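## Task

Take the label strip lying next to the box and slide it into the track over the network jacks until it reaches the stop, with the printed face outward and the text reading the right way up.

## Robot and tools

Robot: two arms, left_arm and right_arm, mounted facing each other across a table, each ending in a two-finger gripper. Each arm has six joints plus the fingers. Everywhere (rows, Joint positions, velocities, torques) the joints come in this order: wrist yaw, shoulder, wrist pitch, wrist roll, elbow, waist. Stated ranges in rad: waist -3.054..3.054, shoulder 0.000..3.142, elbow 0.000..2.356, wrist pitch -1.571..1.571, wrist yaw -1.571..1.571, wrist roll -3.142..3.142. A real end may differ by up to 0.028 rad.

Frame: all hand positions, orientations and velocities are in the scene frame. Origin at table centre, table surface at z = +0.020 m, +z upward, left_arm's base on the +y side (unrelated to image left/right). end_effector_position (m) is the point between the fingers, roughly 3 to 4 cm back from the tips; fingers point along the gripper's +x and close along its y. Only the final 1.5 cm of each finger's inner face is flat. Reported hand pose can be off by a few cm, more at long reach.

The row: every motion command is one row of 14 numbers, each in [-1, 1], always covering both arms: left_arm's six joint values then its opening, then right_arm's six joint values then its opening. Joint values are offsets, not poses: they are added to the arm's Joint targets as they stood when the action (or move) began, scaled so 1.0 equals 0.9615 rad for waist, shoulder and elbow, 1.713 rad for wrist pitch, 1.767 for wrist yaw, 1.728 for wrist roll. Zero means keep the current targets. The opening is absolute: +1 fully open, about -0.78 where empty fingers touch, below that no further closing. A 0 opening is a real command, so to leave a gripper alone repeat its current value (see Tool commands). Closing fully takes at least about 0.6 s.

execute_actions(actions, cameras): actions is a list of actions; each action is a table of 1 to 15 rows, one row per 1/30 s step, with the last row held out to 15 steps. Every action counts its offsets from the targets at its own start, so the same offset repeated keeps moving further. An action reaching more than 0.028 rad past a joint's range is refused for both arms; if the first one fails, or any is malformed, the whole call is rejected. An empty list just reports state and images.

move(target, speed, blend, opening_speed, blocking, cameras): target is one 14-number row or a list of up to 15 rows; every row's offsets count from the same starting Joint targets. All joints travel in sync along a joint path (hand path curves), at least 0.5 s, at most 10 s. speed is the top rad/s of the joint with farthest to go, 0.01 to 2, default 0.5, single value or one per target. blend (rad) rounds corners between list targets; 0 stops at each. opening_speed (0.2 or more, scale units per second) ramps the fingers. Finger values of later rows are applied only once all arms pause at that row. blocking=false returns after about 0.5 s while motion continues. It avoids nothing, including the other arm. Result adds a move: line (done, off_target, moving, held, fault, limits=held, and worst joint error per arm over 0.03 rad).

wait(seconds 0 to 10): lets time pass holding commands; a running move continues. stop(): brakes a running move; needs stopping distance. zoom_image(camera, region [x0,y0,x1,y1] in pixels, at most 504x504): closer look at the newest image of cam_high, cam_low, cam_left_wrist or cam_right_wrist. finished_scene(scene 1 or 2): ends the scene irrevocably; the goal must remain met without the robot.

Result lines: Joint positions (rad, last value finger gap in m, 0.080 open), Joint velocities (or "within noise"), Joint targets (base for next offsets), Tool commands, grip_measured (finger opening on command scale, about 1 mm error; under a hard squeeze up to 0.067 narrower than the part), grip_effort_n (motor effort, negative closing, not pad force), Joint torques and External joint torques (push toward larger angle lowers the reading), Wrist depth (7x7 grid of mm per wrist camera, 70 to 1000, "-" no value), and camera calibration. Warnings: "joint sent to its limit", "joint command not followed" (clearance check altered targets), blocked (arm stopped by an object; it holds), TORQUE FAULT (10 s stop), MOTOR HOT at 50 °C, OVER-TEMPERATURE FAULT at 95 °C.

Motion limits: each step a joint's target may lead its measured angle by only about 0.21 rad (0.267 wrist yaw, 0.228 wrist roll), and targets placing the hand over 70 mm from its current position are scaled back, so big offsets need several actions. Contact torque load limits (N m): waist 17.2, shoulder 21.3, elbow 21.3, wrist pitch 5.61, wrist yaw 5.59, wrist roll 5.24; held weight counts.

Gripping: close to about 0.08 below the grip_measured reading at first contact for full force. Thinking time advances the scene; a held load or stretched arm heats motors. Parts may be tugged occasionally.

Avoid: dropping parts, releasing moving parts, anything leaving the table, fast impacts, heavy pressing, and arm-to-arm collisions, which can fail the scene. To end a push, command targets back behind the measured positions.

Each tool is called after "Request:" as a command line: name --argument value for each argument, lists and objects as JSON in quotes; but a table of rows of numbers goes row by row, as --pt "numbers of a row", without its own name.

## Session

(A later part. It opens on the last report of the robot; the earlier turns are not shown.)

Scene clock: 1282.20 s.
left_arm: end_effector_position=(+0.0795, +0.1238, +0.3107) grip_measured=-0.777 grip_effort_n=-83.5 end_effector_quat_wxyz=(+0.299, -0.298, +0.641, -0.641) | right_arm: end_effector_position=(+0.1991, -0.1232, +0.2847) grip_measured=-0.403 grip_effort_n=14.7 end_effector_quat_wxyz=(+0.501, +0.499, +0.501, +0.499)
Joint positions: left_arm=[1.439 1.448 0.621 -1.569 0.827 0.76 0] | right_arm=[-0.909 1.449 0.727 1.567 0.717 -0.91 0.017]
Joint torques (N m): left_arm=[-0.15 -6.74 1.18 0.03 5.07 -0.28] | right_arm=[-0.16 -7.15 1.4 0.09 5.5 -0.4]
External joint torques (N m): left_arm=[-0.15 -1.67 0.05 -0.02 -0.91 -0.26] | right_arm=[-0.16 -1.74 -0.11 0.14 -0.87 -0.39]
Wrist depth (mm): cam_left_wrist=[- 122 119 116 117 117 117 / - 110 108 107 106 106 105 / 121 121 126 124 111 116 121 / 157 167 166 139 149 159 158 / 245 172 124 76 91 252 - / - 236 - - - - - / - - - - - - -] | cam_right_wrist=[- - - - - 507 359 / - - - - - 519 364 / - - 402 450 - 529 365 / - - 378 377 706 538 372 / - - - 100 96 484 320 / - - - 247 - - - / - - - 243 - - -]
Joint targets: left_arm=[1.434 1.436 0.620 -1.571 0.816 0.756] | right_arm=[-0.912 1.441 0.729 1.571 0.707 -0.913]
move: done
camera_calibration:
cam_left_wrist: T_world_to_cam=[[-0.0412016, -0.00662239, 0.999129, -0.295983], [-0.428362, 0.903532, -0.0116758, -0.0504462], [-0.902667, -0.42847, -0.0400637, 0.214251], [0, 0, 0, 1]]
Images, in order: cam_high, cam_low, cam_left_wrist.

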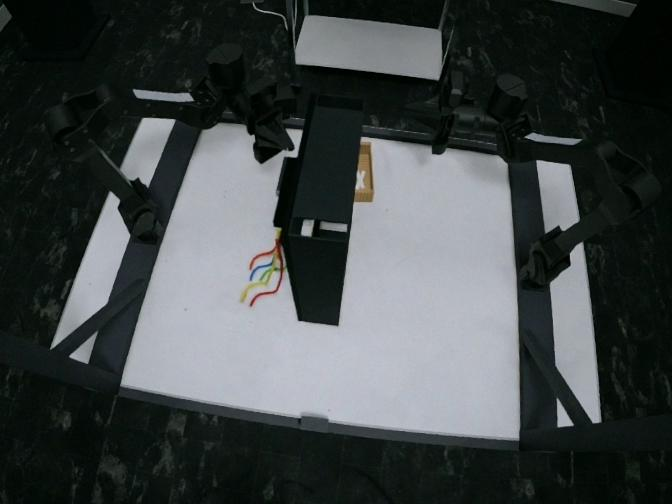

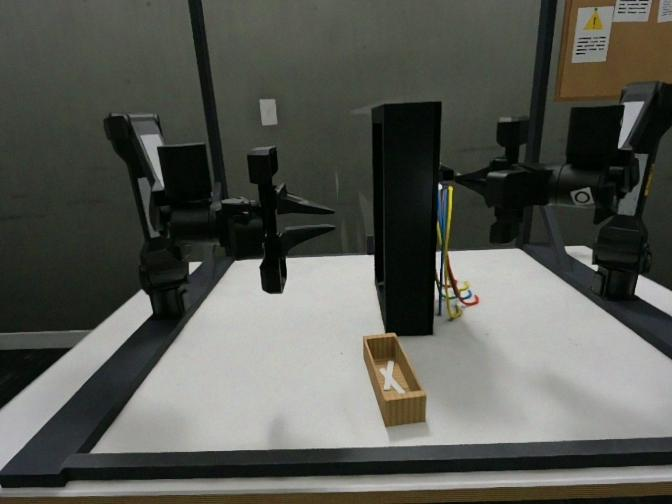

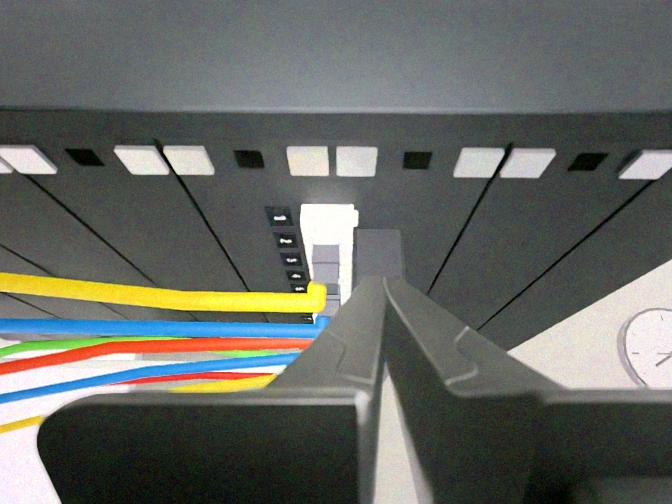

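Request:
move --target '[-0.0133,-0.025,-0.0044,0,-0.0175,-0.0244,-0.82,0,0,0,0,0,0,-0.4]' --speed 0.05 --cameras '["cam_high", "cam_low", "cam_left_wrist"]'

Request:
zoom_image --camera "cam_high" --region '[266, 130, 306, 170]'

Request:
zoom_image --camera "cam_low" --region '[445, 165, 475, 190]'

Request:
zoom_image --camera "cam_left_wrist" --region '[325, 190, 425, 290]'

Scene clock: 1360.43 s.
left_arm: end_effector_position=(+0.0707, +0.1235, +0.3117) grip_measured=-0.777 grip_effort_n=-83.5 end_effector_quat_wxyz=(+0.299, -0.298, +0.640, -0.641) | right_arm: end_effector_position=(+0.1991, -0.1232, +0.2847) grip_measured=-0.403 grip_effort_n=15.1 end_effector_quat_wxyz=(+0.501, +0.499, +0.501, +0.499)
Joint positions: left_arm=[1.415 1.424 0.613 -1.569 0.81 0.736 0] | right_arm=[-0.909 1.449 0.727 1.567 0.717 -0.91 0.017]
Joint torques (N m): left_arm=[-0.14 -6.57 1.21 0.03 5.02 -0.22] | right_arm=[-0.17 -7.22 1.41 0.08 5.47 -0.36]
External joint torques (N m): left_arm=[-0.15 -1.57 0.05 -0.02 -1.02 -0.24] | right_arm=[-0.17 -1.79 -0.1 0.14 -0.91 -0.35]
Motor temperatures (°C): left_arm=[25 28 39 24 35 22] | right_arm=[24 32 41 26 29 23]
Heat: left arm: hottest wrist pitch 39 °C (-2.0 °C/min); right arm: hottest wrist pitch 41 °C (+1.0 °C/min).
Wrist depth (mm): cam_left_wrist=[107 107 106 108 105 104 104 / - 100 98 97 96 96 96 / 121 120 124 118 111 116 115 / 156 155 164 126 149 158 157 / 221 240 147 76 90 251 - / - 197 - - - - - / - - - - - - -] | cam_right_wrist=[- - - - - 507 358 / - - - - - 517 359 / - - 408 - - 525 369 / - - 376 389 706 542 370 / - - 361 299 96 481 316 / - - - 249 - - - / - - - 243 - - -]
Joint targets: left_arm=[1.411 1.412 0.613 -1.571 0.799 0.732] | right_arm=[-0.912 1.441 0.729 1.571 0.707 -0.913]
move: done
camera_calibration:
cam_left_wrist: T_world_to_cam=[[-0.0414644, -0.0063461, 0.99912, -0.297317], [-0.428359, 0.903528, -0.0120384, -0.0538569], [-0.902657, -0.428481, -0.0401826, 0.206226], [0, 0, 0, 1]]
Images, in order: cam_high, cam_low, cam_left_wrist.

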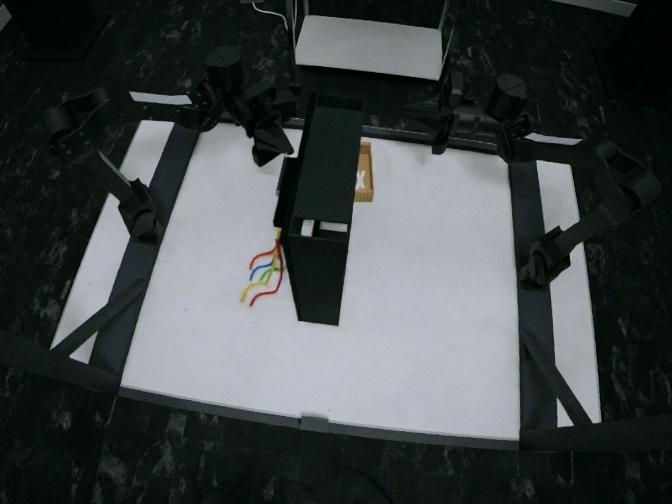

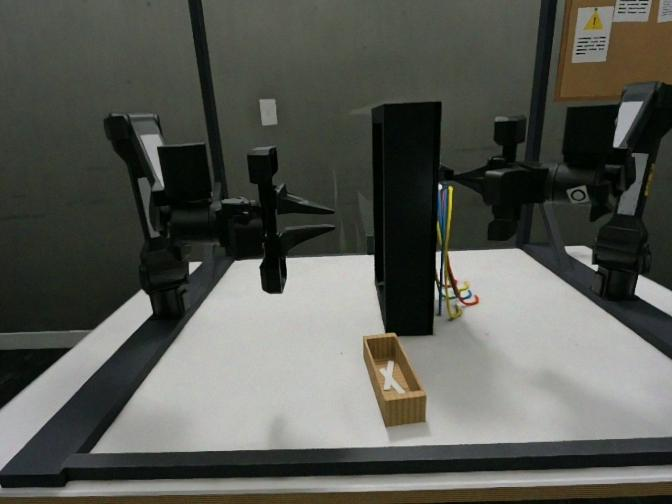

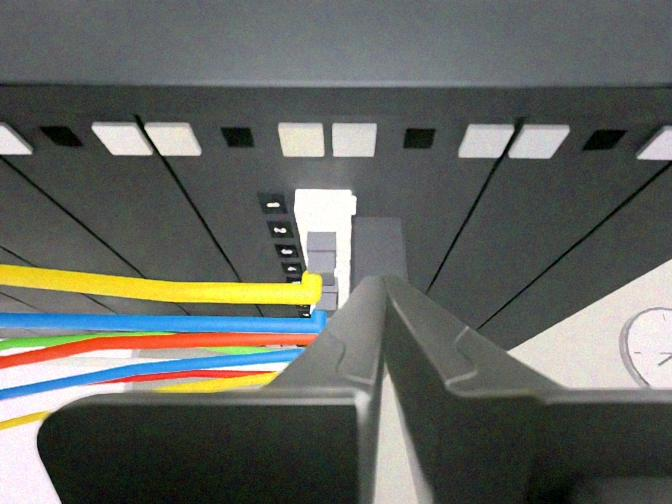

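Scaled by 12.600.

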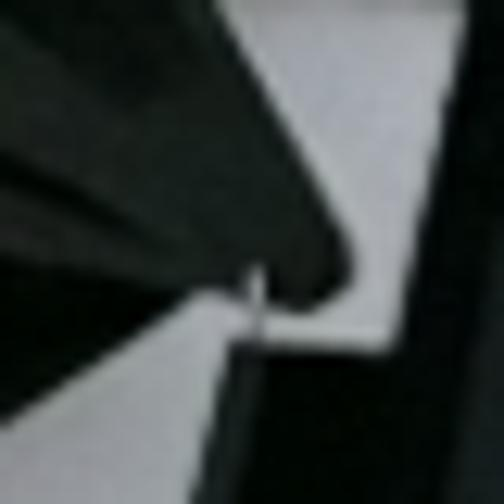

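Scaled by 16.800.

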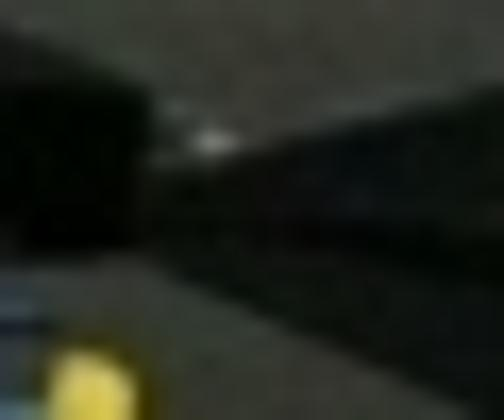

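Scaled by 5.040.

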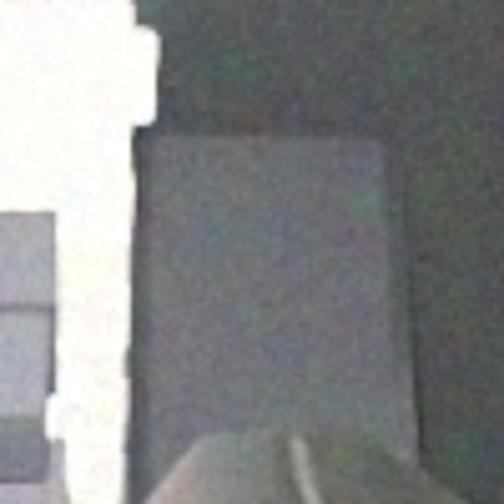

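Request:
move --target '[-0.0112,-0.0241,-0.0019,0,-0.0197,-0.0205,-0.82,0,0,0,0,0,0,-0.4]' --speed 0.05 --cameras '["cam_high", "cam_low", "cam_left_wrist"]'

Request:
zoom_image --camera "cam_high" --region '[266, 130, 306, 170]'

Request:
zoom_image --camera "cam_low" --region '[445, 165, 475, 190]'

Request:
zoom_image --camera "cam_left_wrist" --region '[325, 190, 425, 290]'

Scene clock: 1379.20 s.
left_arm: end_effector_position=(+0.0628, +0.1242, +0.3118) grip_measured=-0.777 grip_effort_n=-83.5 end_effector_quat_wxyz=(+0.299, -0.298, +0.640, -0.642) | right_arm: end_effector_position=(+0.1991, -0.1232, +0.2847) grip_measured=-0.403 grip_effort_n=15.1 end_effector_quat_wxyz=(+0.501, +0.499, +0.501, +0.499)
Joint positions: left_arm=[1.396 1.401 0.61 -1.569 0.791 0.716 0] | right_arm=[-0.909 1.449 0.727 1.567 0.717 -0.91 0.017]
Joint torques (N m): left_arm=[-0.17 -6.37 1.21 0.04 5.05 -0.37] | right_arm=[-0.17 -7.18 1.43 0.09 5.59 -0.39]
External joint torques (N m): left_arm=[-0.17 -1.57 0.05 -0.01 -0.98 -0.37] | right_arm=[-0.16 -1.74 -0.08 0.14 -0.77 -0.39]
Wrist depth (mm): cam_left_wrist=[- 99 94 93 93 92 92 / - 93 98 92 93 90 91 / 122 121 126 113 112 117 116 / 157 156 154 122 151 160 159 / 223 219 156 76 91 255 - / - 256 - - - - - / - - - - - - -] | cam_right_wrist=[- - - - - 505 358 / - - - - - 519 362 / - - 412 - - 523 366 / - - 385 384 709 530 371 / - - 367 299 96 483 316 / - - - 248 - - - / - - - 243 - - -]
Joint targets: left_arm=[1.391 1.389 0.609 -1.571 0.780 0.712] | right_arm=[-0.912 1.441 0.729 1.571 0.707 -0.913]
move: done
camera_calibration:
cam_left_wrist: T_world_to_cam=[[-0.0419584, -0.00576568, 0.999103, -0.297765], [-0.428353, 0.903521, -0.0127751, -0.0576551], [-0.902637, -0.428505, -0.0403801, 0.199433], [0, 0, 0, 1]]
Images, in order: cam_high, cam_low, cam_left_wrist.

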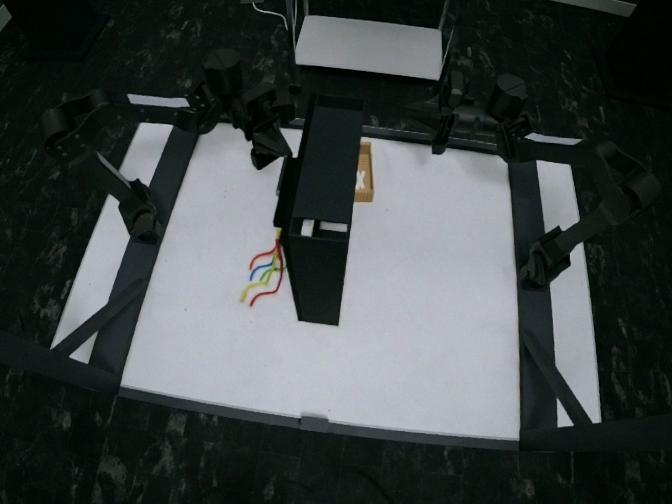

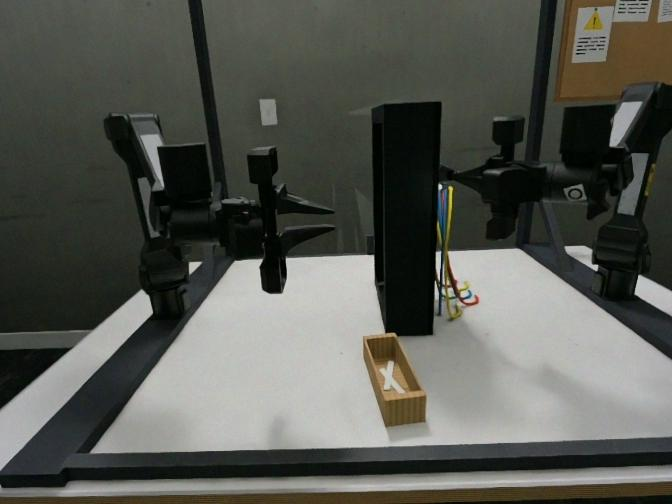

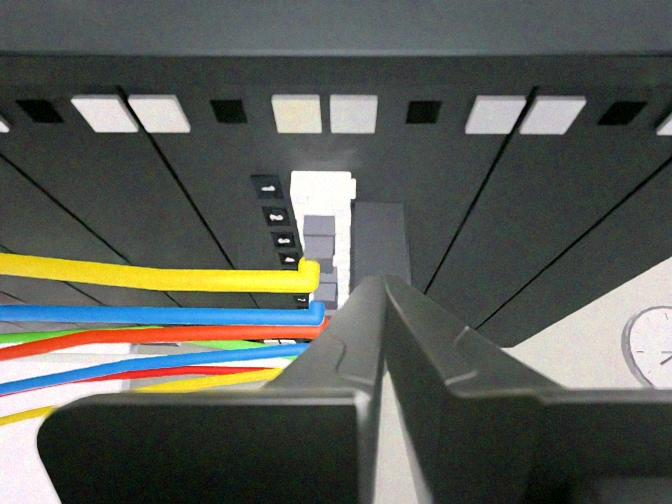

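Scaled by 12.600.

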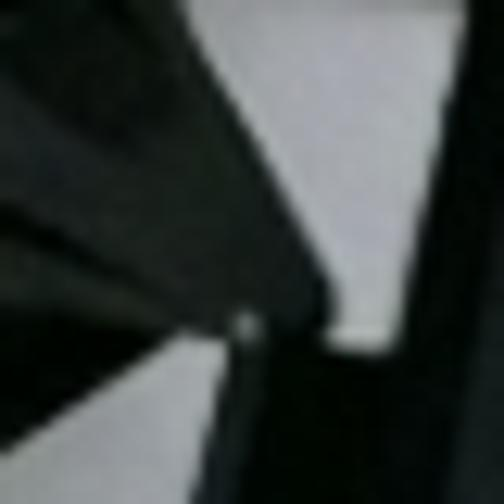

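Scaled by 16.800.

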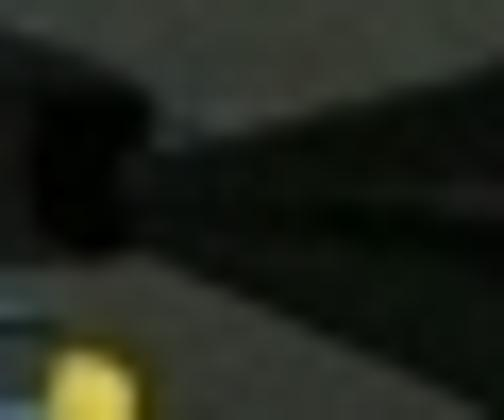

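Scaled by 5.040.

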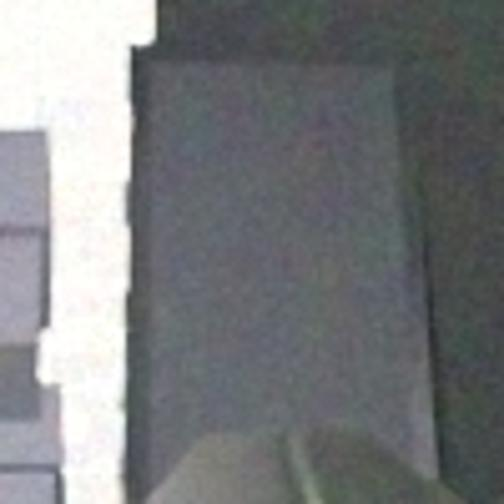

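Request:
move --target '[-0.007,-0.0151,-0.0012,0,-0.0123,-0.0129,-0.82,0,0,0,0,0,0,-0.4]' --speed 0.04 --cameras '["cam_high", "cam_low", "cam_left_wrist"]'

Request:
zoom_image --camera "cam_high" --region '[266, 130, 306, 170]'

Request:
zoom_image --camera "cam_left_wrist" --region '[325, 190, 425, 290]'

Scene clock: 1388.40 s.
left_arm: end_effector_position=(+0.0582, +0.1248, +0.3119) grip_measured=-0.777 grip_effort_n=-83.5 end_effector_quat_wxyz=(+0.299, -0.299, +0.640, -0.642) | right_arm: end_effector_position=(+0.1991, -0.1232, +0.2847) grip_measured=-0.403 grip_effort_n=14.7 end_effector_quat_wxyz=(+0.501, +0.499, +0.501, +0.499)
Joint positions: left_arm=[1.383 1.386 0.608 -1.569 0.78 0.705 0] | right_arm=[-0.909 1.449 0.727 1.567 0.717 -0.91 0.017]
Joint torques (N m): left_arm=[-0.13 -6.24 1.22 0.04 5.05 -0.33] | right_arm=[-0.14 -7.28 1.42 0.08 5.59 -0.42]
External joint torques (N m): left_arm=[-0.14 -1.57 0.06 -0.01 -0.94 -0.32] | right_arm=[-0.14 -1.86 -0.1 0.13 -0.78 -0.42]
Wrist depth (mm): cam_left_wrist=[- - 89 89 88 88 87 / - 91 99 92 94 97 92 / 123 123 128 112 119 118 117 / 159 157 146 119 162 161 159 / 223 205 184 76 91 256 - / - - - - - - - / - - - - - - -] | cam_right_wrist=[- - - - - 508 354 / - - - - - 515 364 / - - 418 - - 526 370 / - - 391 391 706 542 374 / - - 371 300 96 488 316 / - - - 248 - - - / - - - 242 - - -]
Joint targets: left_arm=[1.379 1.375 0.607 -1.571 0.769 0.700] | right_arm=[-0.912 1.441 0.729 1.571 0.707 -0.913]
move: done
camera_calibration:
cam_left_wrist: T_world_to_cam=[[-0.0426713, -0.00492496, 0.999077, -0.298162], [-0.429377, 0.903019, -0.0138875, -0.0596323], [-0.902117, -0.429573, -0.0406476, 0.195776], [0, 0, 0, 1]]
Images, in order: cam_high, cam_low, cam_left_wrist.

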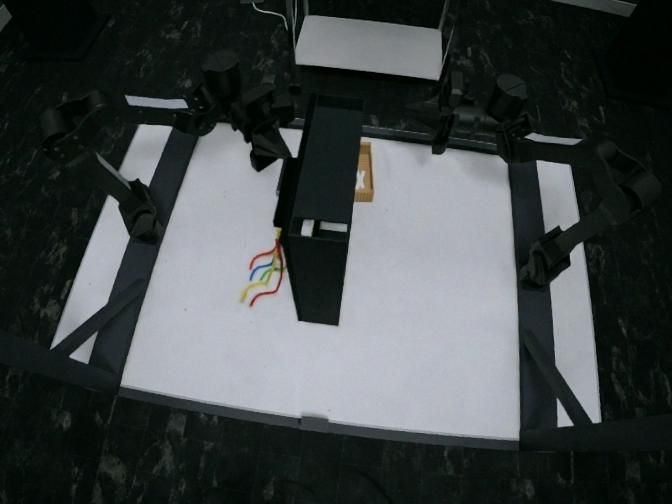

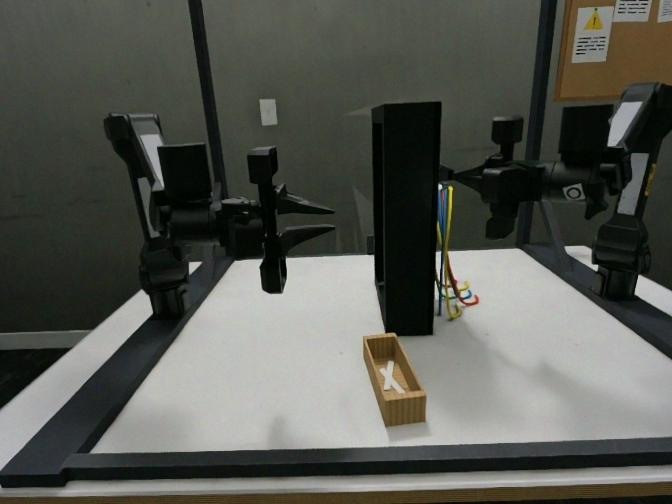

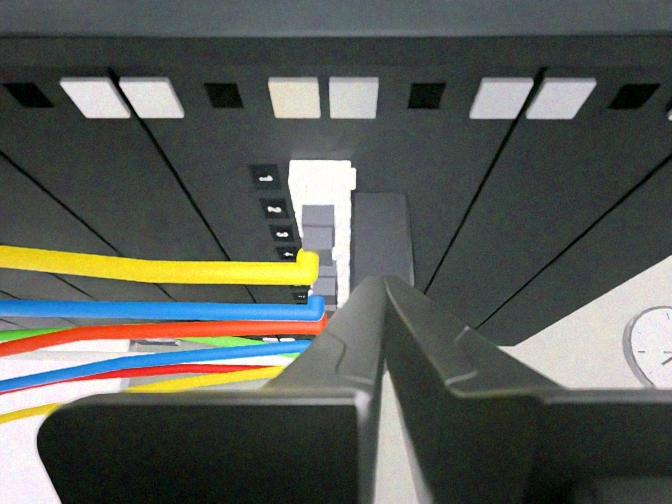

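Scaled by 12.600.

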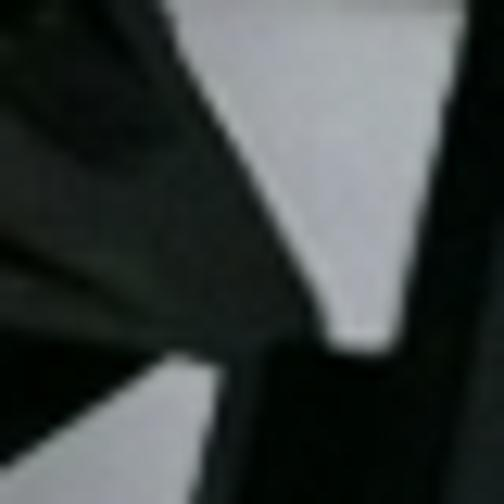

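Scaled by 5.040.

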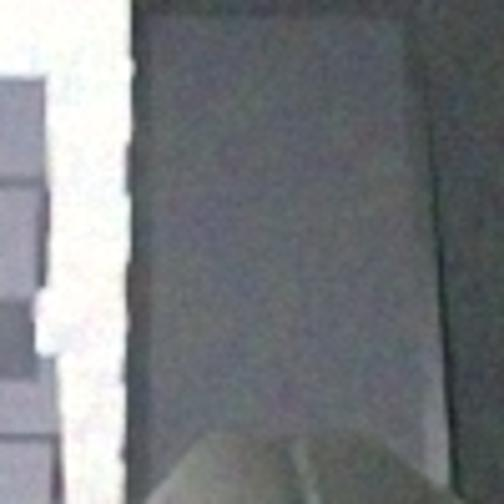

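Request:
move --target '[-0.0024,-0.0052,-0.0004,0,-0.0042,-0.0044,-0.82,0,0,0,0,0,0,-0.4]' --speed 0.03 --cameras '["cam_high", "cam_left_wrist"]'

Request:
zoom_image --camera "cam_high" --region '[266, 130, 306, 170]'

Scene clock: 1394.43 s.
left_arm: end_effector_position=(+0.0575, +0.1249, +0.3119) grip_measured=-0.777 grip_effort_n=-83.5 end_effector_quat_wxyz=(+0.301, -0.300, +0.639, -0.641) | right_arm: end_effector_position=(+0.1991, -0.1232, +0.2847) grip_measured=-0.403 grip_effort_n=15.1 end_effector_quat_wxyz=(+0.501, +0.499, +0.501, +0.499)
Joint positions: left_arm=[1.376 1.382 0.607 -1.569 0.776 0.702 0] | right_arm=[-0.909 1.449 0.727 1.567 0.717 -0.91 0.017]
Joint torques (N m): left_arm=[-0.07 -6.28 1.22 0.03 5.07 -0.51] | right_arm=[-0.16 -7.2 1.4 0.08 5.48 -0.32]
External joint torques (N m): left_arm=[-0.08 -1.66 0.06 -0.01 -0.92 -0.5] | right_arm=[-0.17 -1.78 -0.11 0.13 -0.89 -0.28]
Wrist depth (mm): cam_left_wrist=[- - 90 89 88 88 88 / - 91 99 93 94 93 92 / 123 123 128 112 119 118 117 / 158 157 145 117 162 161 159 / 221 218 184 76 91 253 - / - - - - - - - / - - - - - - -] | cam_right_wrist=[- - - - - 507 357 / - - - - - 511 361 / - - 420 - - 520 372 / - - 382 389 710 533 369 / - - 374 296 96 483 317 / - - - 248 - - - / - - - 242 - - -]
Joint targets: left_arm=[1.374 1.370 0.607 -1.571 0.765 0.695] | right_arm=[-0.912 1.441 0.729 1.571 0.707 -0.913]
move: done
camera_calibration:
cam_left_wrist: T_world_to_cam=[[-0.0426423, -0.00509748, 0.999077, -0.298129], [-0.433163, 0.901209, -0.01389, -0.059552], [-0.900306, -0.433355, -0.0406376, 0.195528], [0, 0, 0, 1]]
Images, in order: cam_high, cam_left_wrist.

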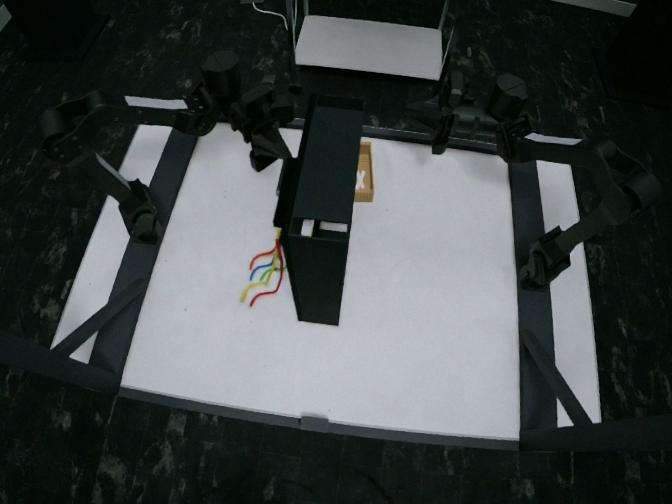

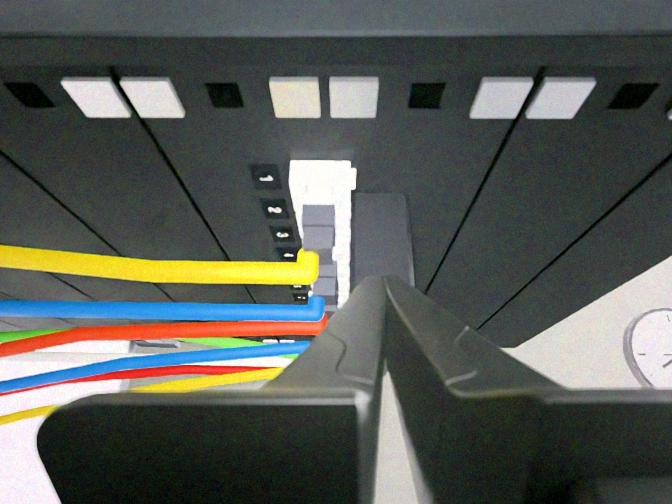

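Scaled by 12.600.

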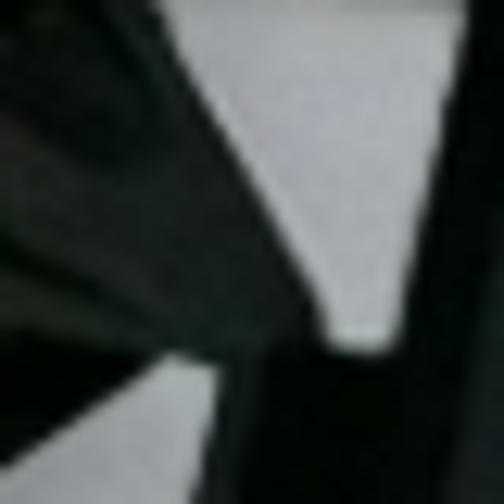

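Request:
move --pt "-0.1628 -0.3525 -0.081 0 -0.2113 0.0733 -0.82 0 0 0 0 0 0 -0.4" --pt "-0.494 -0.6625 -0.1985 0 -0.3131 -0.2101 0.9 0 0 0 0 0 0 -0.4" --speed '[0.15,0.3]' --blend '[0.05,0]' --cameras '["cam_high", "cam_left_wrist"]'

Request:
zoom_image --camera "cam_left_wrist" --region '[320, 240, 420, 340]'

Request:
zoom_image --camera "cam_left_wrist" --region '[320, 340, 420, 440]'

Scene clock: 1453.23 s.
left_arm: end_effector_position=(+0.0435, +0.1739, +0.3148) grip_measured=+0.896 grip_effort_n=16.0 end_effector_quat_wxyz=(+0.493, -0.493, +0.506, -0.508) | right_arm: end_effector_position=(+0.1991, -0.1232, +0.2847) grip_measured=-0.403 grip_effort_n=15.1 end_effector_quat_wxyz=(+0.501, +0.499, +0.501, +0.499)
Joint positions: left_arm=[0.506 0.739 0.266 -1.569 0.475 0.498 0.075] | right_arm=[-0.909 1.449 0.727 1.567 0.717 -0.91 0.017]
Joint torques (N m): left_arm=[-0.16 -1.99 1.75 0.03 5.91 -0.34] | right_arm=[-0.16 -7.22 1.41 0.09 5.56 -0.34]
External joint torques (N m): left_arm=[-0.16 -0.64 0.15 -0.02 -0.95 -0.34] | right_arm=[-0.16 -1.85 -0.09 0.14 -0.79 -0.35]
Wrist depth (mm): cam_left_wrist=[387 541 - - - - - / 169 166 165 162 160 160 158 / 177 176 174 169 169 166 165 / 194 191 188 171 182 181 182 / 204 85 199 172 198 99 84 / - - 199 190 222 221 77 / - 76 220 210 248 248 78] | cam_right_wrist=[- - - - - 514 355 / - - - - - 512 361 / - - - - - 528 370 / - - 530 471 706 538 373 / - - 77 100 96 477 316 / - - - 247 - - - / - - - 242 - - -]
Joint targets: left_arm=[0.501 0.732 0.266 -1.571 0.463 0.494] | right_arm=[-0.912 1.441 0.729 1.571 0.707 -0.913]
move: done
camera_calibration:
cam_left_wrist: T_world_to_cam=[[-0.0297395, -0.0289617, 0.999138, -0.297802], [-0.897437, 0.440923, -0.0139314, -0.00952048], [-0.44014, -0.897077, -0.0391042, 0.264442], [0, 0, 0, 1]]
Images, in order: cam_high, cam_left_wrist.

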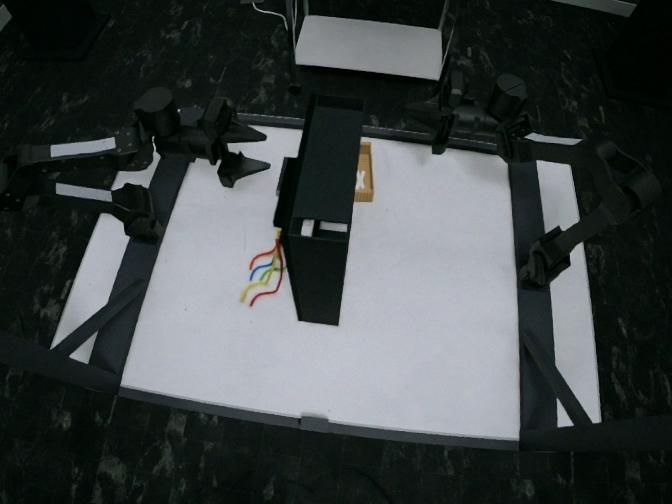

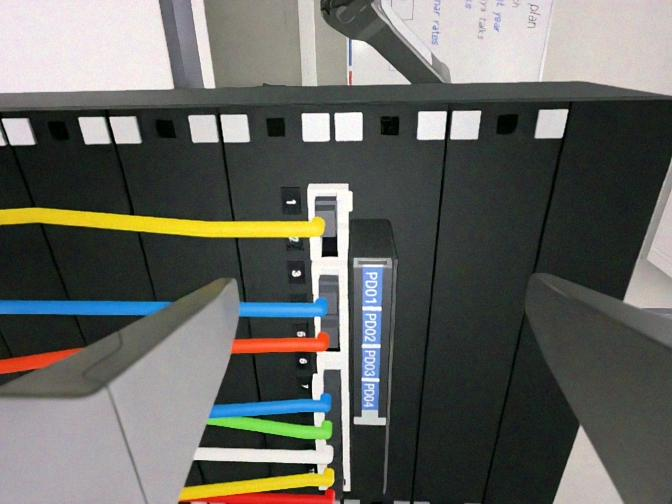

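Scaled by 5.040.

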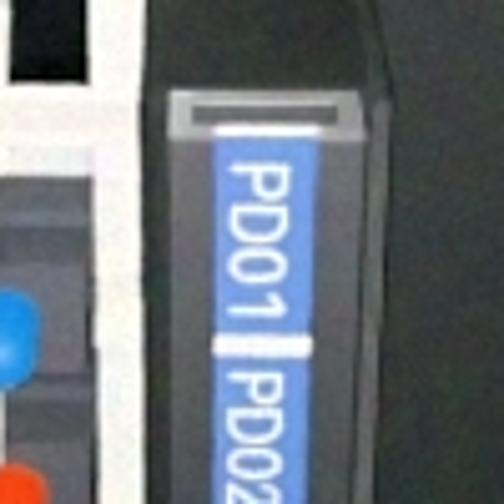

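Scaled by 5.040.

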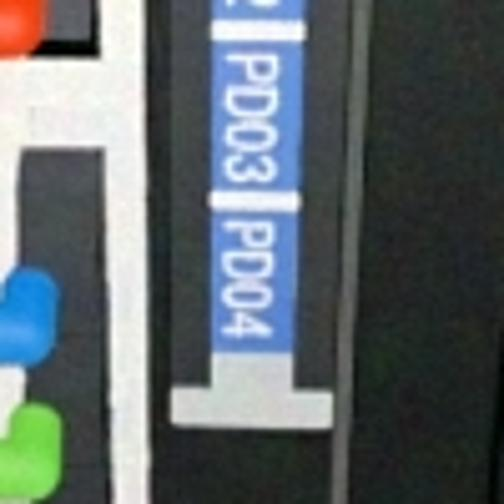

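Request:
move --target '[0.3377,0.3446,0.082,0,0.2151,0.2838,-0.11,0,0,0,0,0,0,-0.4]' --speed 0.2 --opening_speed 0.8 --cameras '["cam_high", "cam_left_wrist"]'

Request:
zoom_image --camera "cam_high" --region '[256, 120, 306, 170]'

Scene clock: 1498.77 s.
left_arm: end_effector_position=(+0.0694, +0.1590, +0.3310) grip_measured=-0.106 grip_effort_n=-17.4 end_effector_quat_wxyz=(+0.406, -0.405, +0.579, -0.579) | right_arm: end_effector_position=(+0.1991, -0.1232, +0.2847) grip_measured=-0.403 grip_effort_n=15.1 end_effector_quat_wxyz=(+0.501, +0.499, +0.501, +0.499)
Joint positions: left_arm=[1.093 1.058 0.404 -1.569 0.653 0.762 0.03] | right_arm=[-0.909 1.449 0.727 1.567 0.717 -0.91 0.017]
Joint torques (N m): left_arm=[0.12 -2.04 1.7 0.02 9.07 0.38] | right_arm=[-0.16 -7.2 1.41 0.08 5.54 -0.39]
External joint torques (N m): left_arm=[0.12 0.78 0.37 -0.02 2.63 0.38] | right_arm=[-0.16 -1.81 -0.1 0.13 -0.8 -0.39]
Wrist depth (mm): cam_left_wrist=[381 192 188 186 185 182 - / 148 146 146 144 142 141 140 / 162 161 155 157 156 154 157 / 192 182 179 167 183 181 - / 215 212 77 156 101 202 - / - - - 229 267 78 - / - - - - - - -] | cam_right_wrist=[- - - - - 504 357 / - - - - - 520 364 / - - 482 - - 524 365 / - - 430 454 701 538 373 / - - 83 100 96 488 317 / - - - 247 - - - / - - - 243 - - -]
Joint targets: left_arm=[1.098 1.064 0.407 -1.571 0.670 0.767] | right_arm=[-0.912 1.441 0.729 1.571 0.707 -0.913]
move: done
camera_calibration:
cam_left_wrist: T_world_to_cam=[[-0.0360921, -0.0210543, 0.999127, -0.314452], [-0.71128, 0.702825, -0.0108836, -0.0350751], [-0.701982, -0.711051, -0.0403419, 0.252121], [0, 0, 0, 1]]
Images, in order: cam_high, cam_left_wrist.

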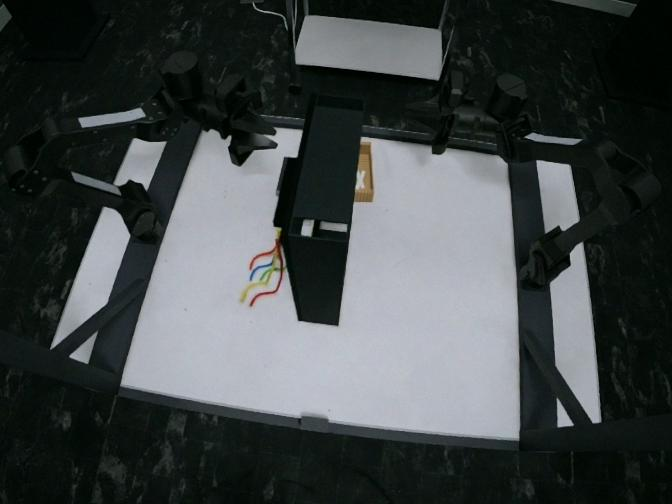

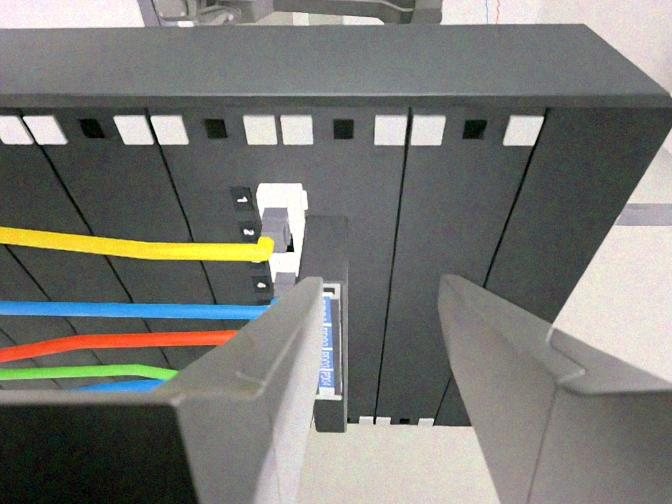

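Scaled by 10.080.

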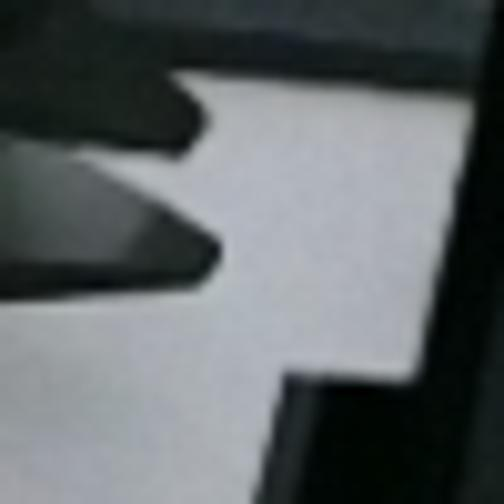

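Request:
zoom_image --camera "cam_left_wrist" --region '[270, 240, 370, 340]'

Scaled by 5.040.

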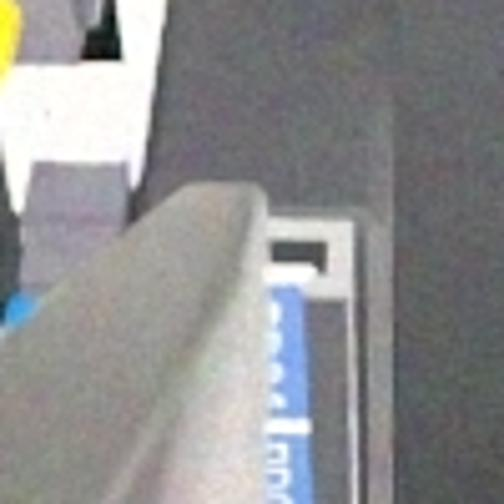

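Request:
move --target '[-0.0741,0.044,0.0134,0,0.0191,-0.1352,-0.11,0,0,0,0,0,0,-0.4]' --speed 0.1 --cameras '["cam_high", "cam_low", "cam_left_wrist"]'

Request:
zoom_image --camera "cam_high" --region '[266, 130, 306, 170]'

Request:
zoom_image --camera "cam_left_wrist" --region '[270, 240, 370, 340]'

Scene clock: 1538.33 s.
left_arm: end_effector_position=(+0.0549, +0.1361, +0.3302) grip_measured=-0.106 grip_effort_n=-17.4 end_effector_quat_wxyz=(+0.406, -0.405, +0.580, -0.579) | right_arm: end_effector_position=(+0.1991, -0.1232, +0.2847) grip_measured=-0.403 grip_effort_n=14.7 end_effector_quat_wxyz=(+0.501, +0.499, +0.501, +0.499)
Joint positions: left_arm=[0.972 1.1 0.427 -1.569 0.671 0.641 0.03] | right_arm=[-0.909 1.449 0.727 1.567 0.717 -0.91 0.017]
Joint torques (N m): left_arm=[-0.18 -2.3 1.79 0.02 9.18 -0.31] | right_arm=[-0.16 -7.2 1.41 0.08 5.53 -0.35]
External joint torques (N m): left_arm=[-0.18 0.87 0.38 -0.03 2.65 -0.32] | right_arm=[-0.16 -1.81 -0.1 0.13 -0.81 -0.33]
Motor temperatures (°C): left_arm=[25 24 43 24 41 22] | right_arm=[24 32 41 26 29 23]
Wrist depth (mm): cam_left_wrist=[160 147 144 153 141 139 137 / 121 118 115 114 113 114 112 / 133 132 131 129 125 127 125 / 153 151 131 142 150 148 148 / 185 182 77 120 168 165 - / - - - 155 209 78 - / - - - - - - -] | cam_right_wrist=[- - - - - 506 357 / - - - - - 516 362 / - - - - - 529 368 / - - 407 431 712 536 374 / - - 429 298 96 486 320 / - - - 247 - - - / - - - 242 - - -]
Joint targets: left_arm=[0.967 1.106 0.430 -1.571 0.688 0.637] | right_arm=[-0.912 1.441 0.729 1.571 0.707 -0.913]
move: done
camera_calibration:
cam_left_wrist: T_world_to_cam=[[-0.0357939, -0.021772, 0.999122, -0.314591], [-0.711015, 0.703104, -0.0101509, -0.0295746], [-0.702266, -0.710754, -0.040647, 0.225732], [0, 0, 0, 1]]
Images, in order: cam_high, cam_low, cam_left_wrist.

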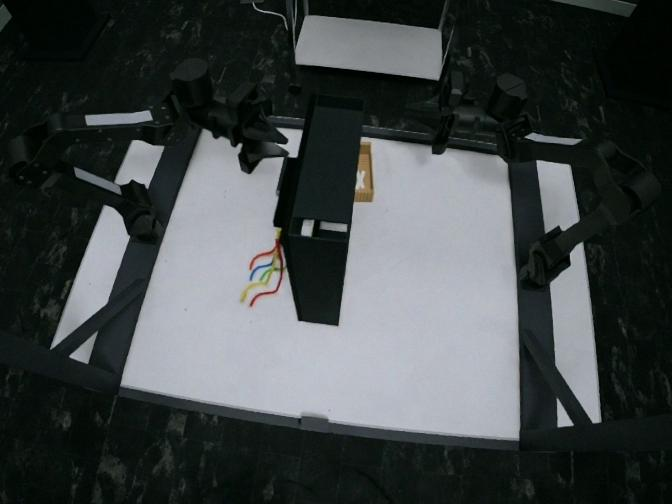

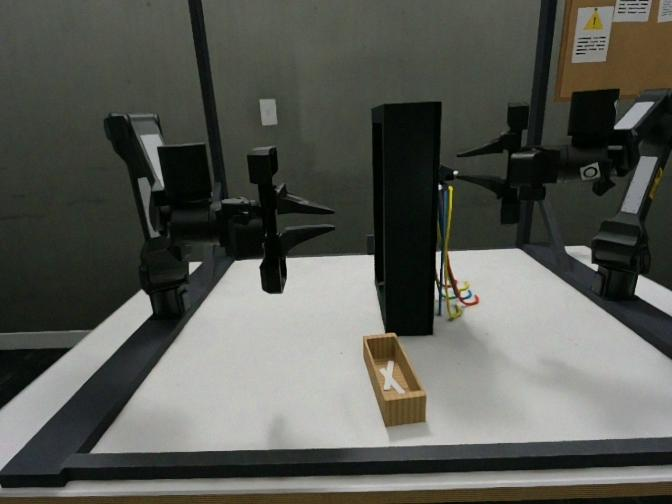

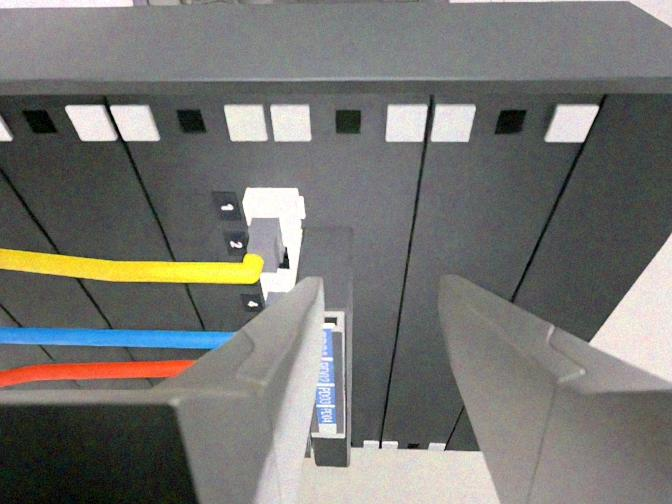

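Scaled by 12.600.

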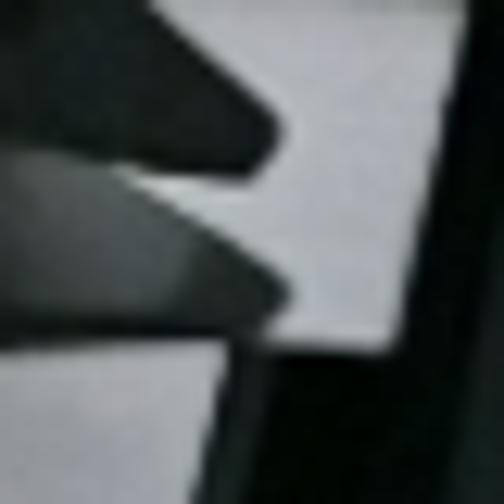

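Scaled by 5.040.

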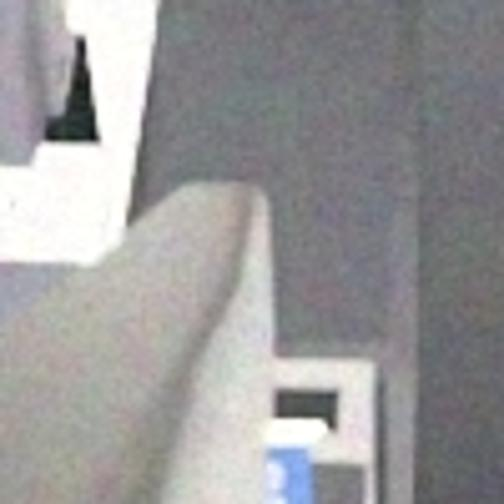

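Request:
move --target '[-0.0067,-0.0327,-0.0088,0,-0.0337,-0.0123,-0.11,0,0,0,0,0,0,-0.4]' --speed 0.04 --cameras '["cam_high", "cam_low", "cam_left_wrist"]'

Request:
zoom_image --camera "cam_high" --region '[266, 130, 306, 170]'

Request:
zoom_image --camera "cam_left_wrist" --region '[270, 240, 370, 340]'

Request:
zoom_image --camera "cam_low" --region '[435, 160, 475, 190]'

Scene clock: 1568.10 s.
left_arm: end_effector_position=(+0.0509, +0.1372, +0.3315) grip_measured=-0.106 grip_effort_n=-17.0 end_effector_quat_wxyz=(+0.405, -0.405, +0.580, -0.580) | right_arm: end_effector_position=(+0.1991, -0.1232, +0.2847) grip_measured=-0.403 grip_effort_n=14.7 end_effector_quat_wxyz=(+0.501, +0.499, +0.501, +0.499)
Joint positions: left_arm=[0.96 1.084 0.415 -1.569 0.668 0.629 0.03] | right_arm=[-0.909 1.449 0.727 1.567 0.717 -0.91 0.017]
Joint torques (N m): left_arm=[-0.17 -4.24 1.53 0.03 5.64 -0.3] | right_arm=[-0.16 -7.21 1.42 0.08 5.53 -0.36]
External joint torques (N m): left_arm=[-0.17 -1.06 0.09 -0.02 -1 -0.3] | right_arm=[-0.16 -1.8 -0.1 0.13 -0.84 -0.34]
Wrist depth (mm): cam_left_wrist=[146 144 133 131 130 128 125 / - 116 113 114 112 111 110 / 135 135 130 131 129 128 126 / 154 152 146 139 151 149 149 / 187 183 77 122 171 167 - / - - - 162 211 78 - / - - - - - - -] | cam_right_wrist=[- - - - - 510 358 / - - - - - 517 362 / - - - - - 525 366 / - - 419 425 708 536 370 / - - 416 299 96 487 320 / - - - 247 - - - / - - - 243 - - -]
Joint targets: left_arm=[0.955 1.074 0.415 -1.571 0.656 0.625] | right_arm=[-0.912 1.441 0.729 1.571 0.707 -0.913]
move: done
camera_calibration:
cam_left_wrist: T_world_to_cam=[[-0.0362601, -0.0211485, 0.999119, -0.316059], [-0.710742, 0.703369, -0.010906, -0.0329989], [-0.702518, -0.710511, -0.0405353, 0.223686], [0, 0, 0, 1]]
Images, in order: cam_high, cam_low, cam_left_wrist.

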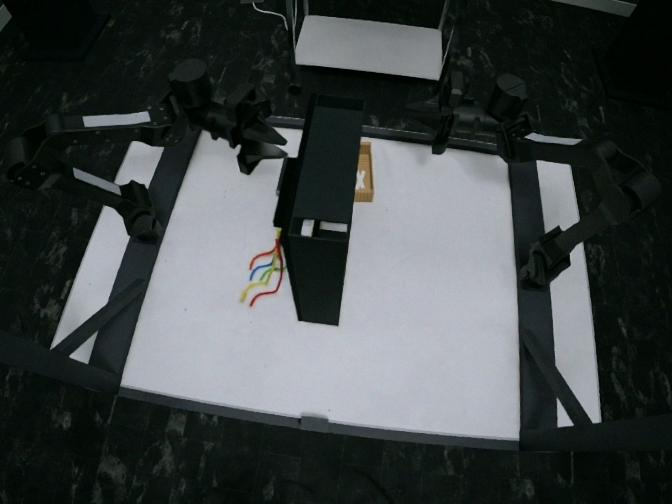

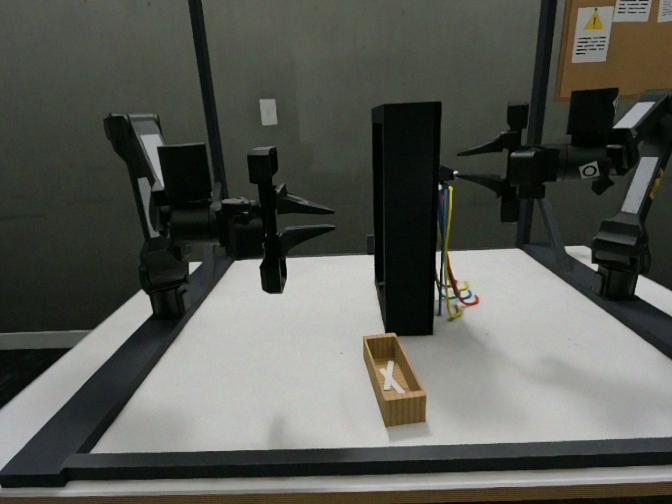

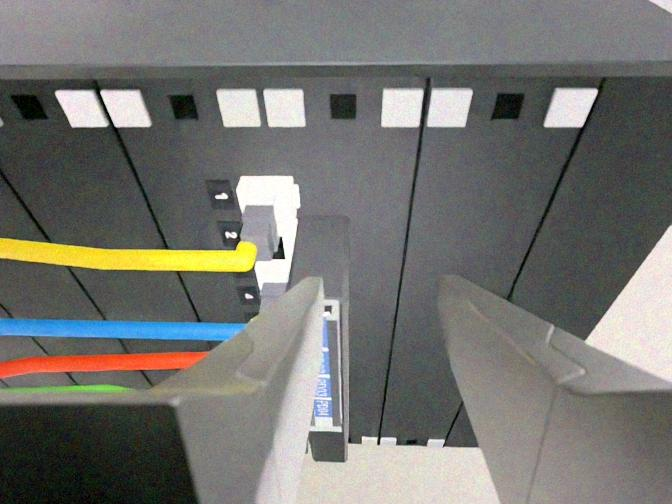

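Scaled by 12.600.

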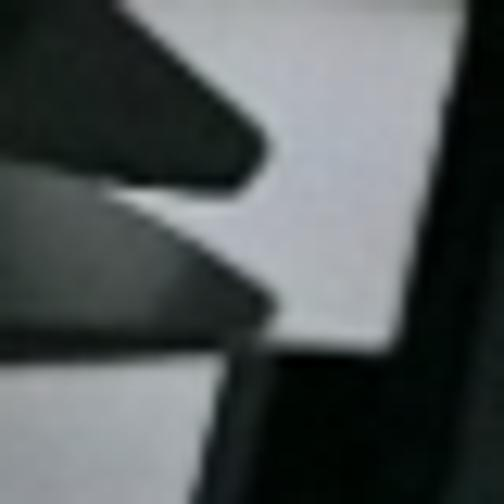

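Scaled by 5.040.

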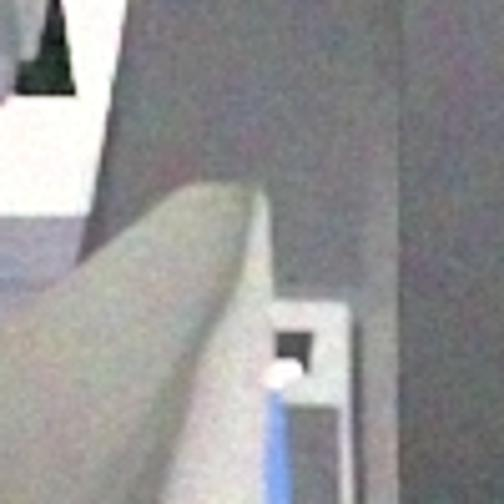

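Scaled by 12.600.

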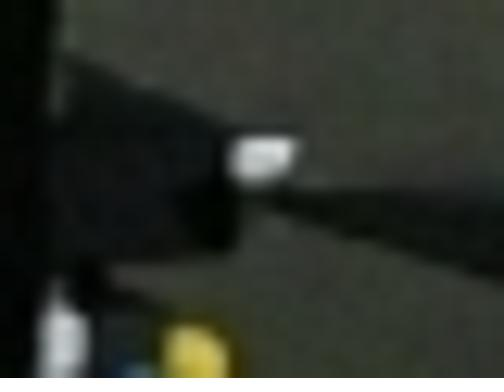

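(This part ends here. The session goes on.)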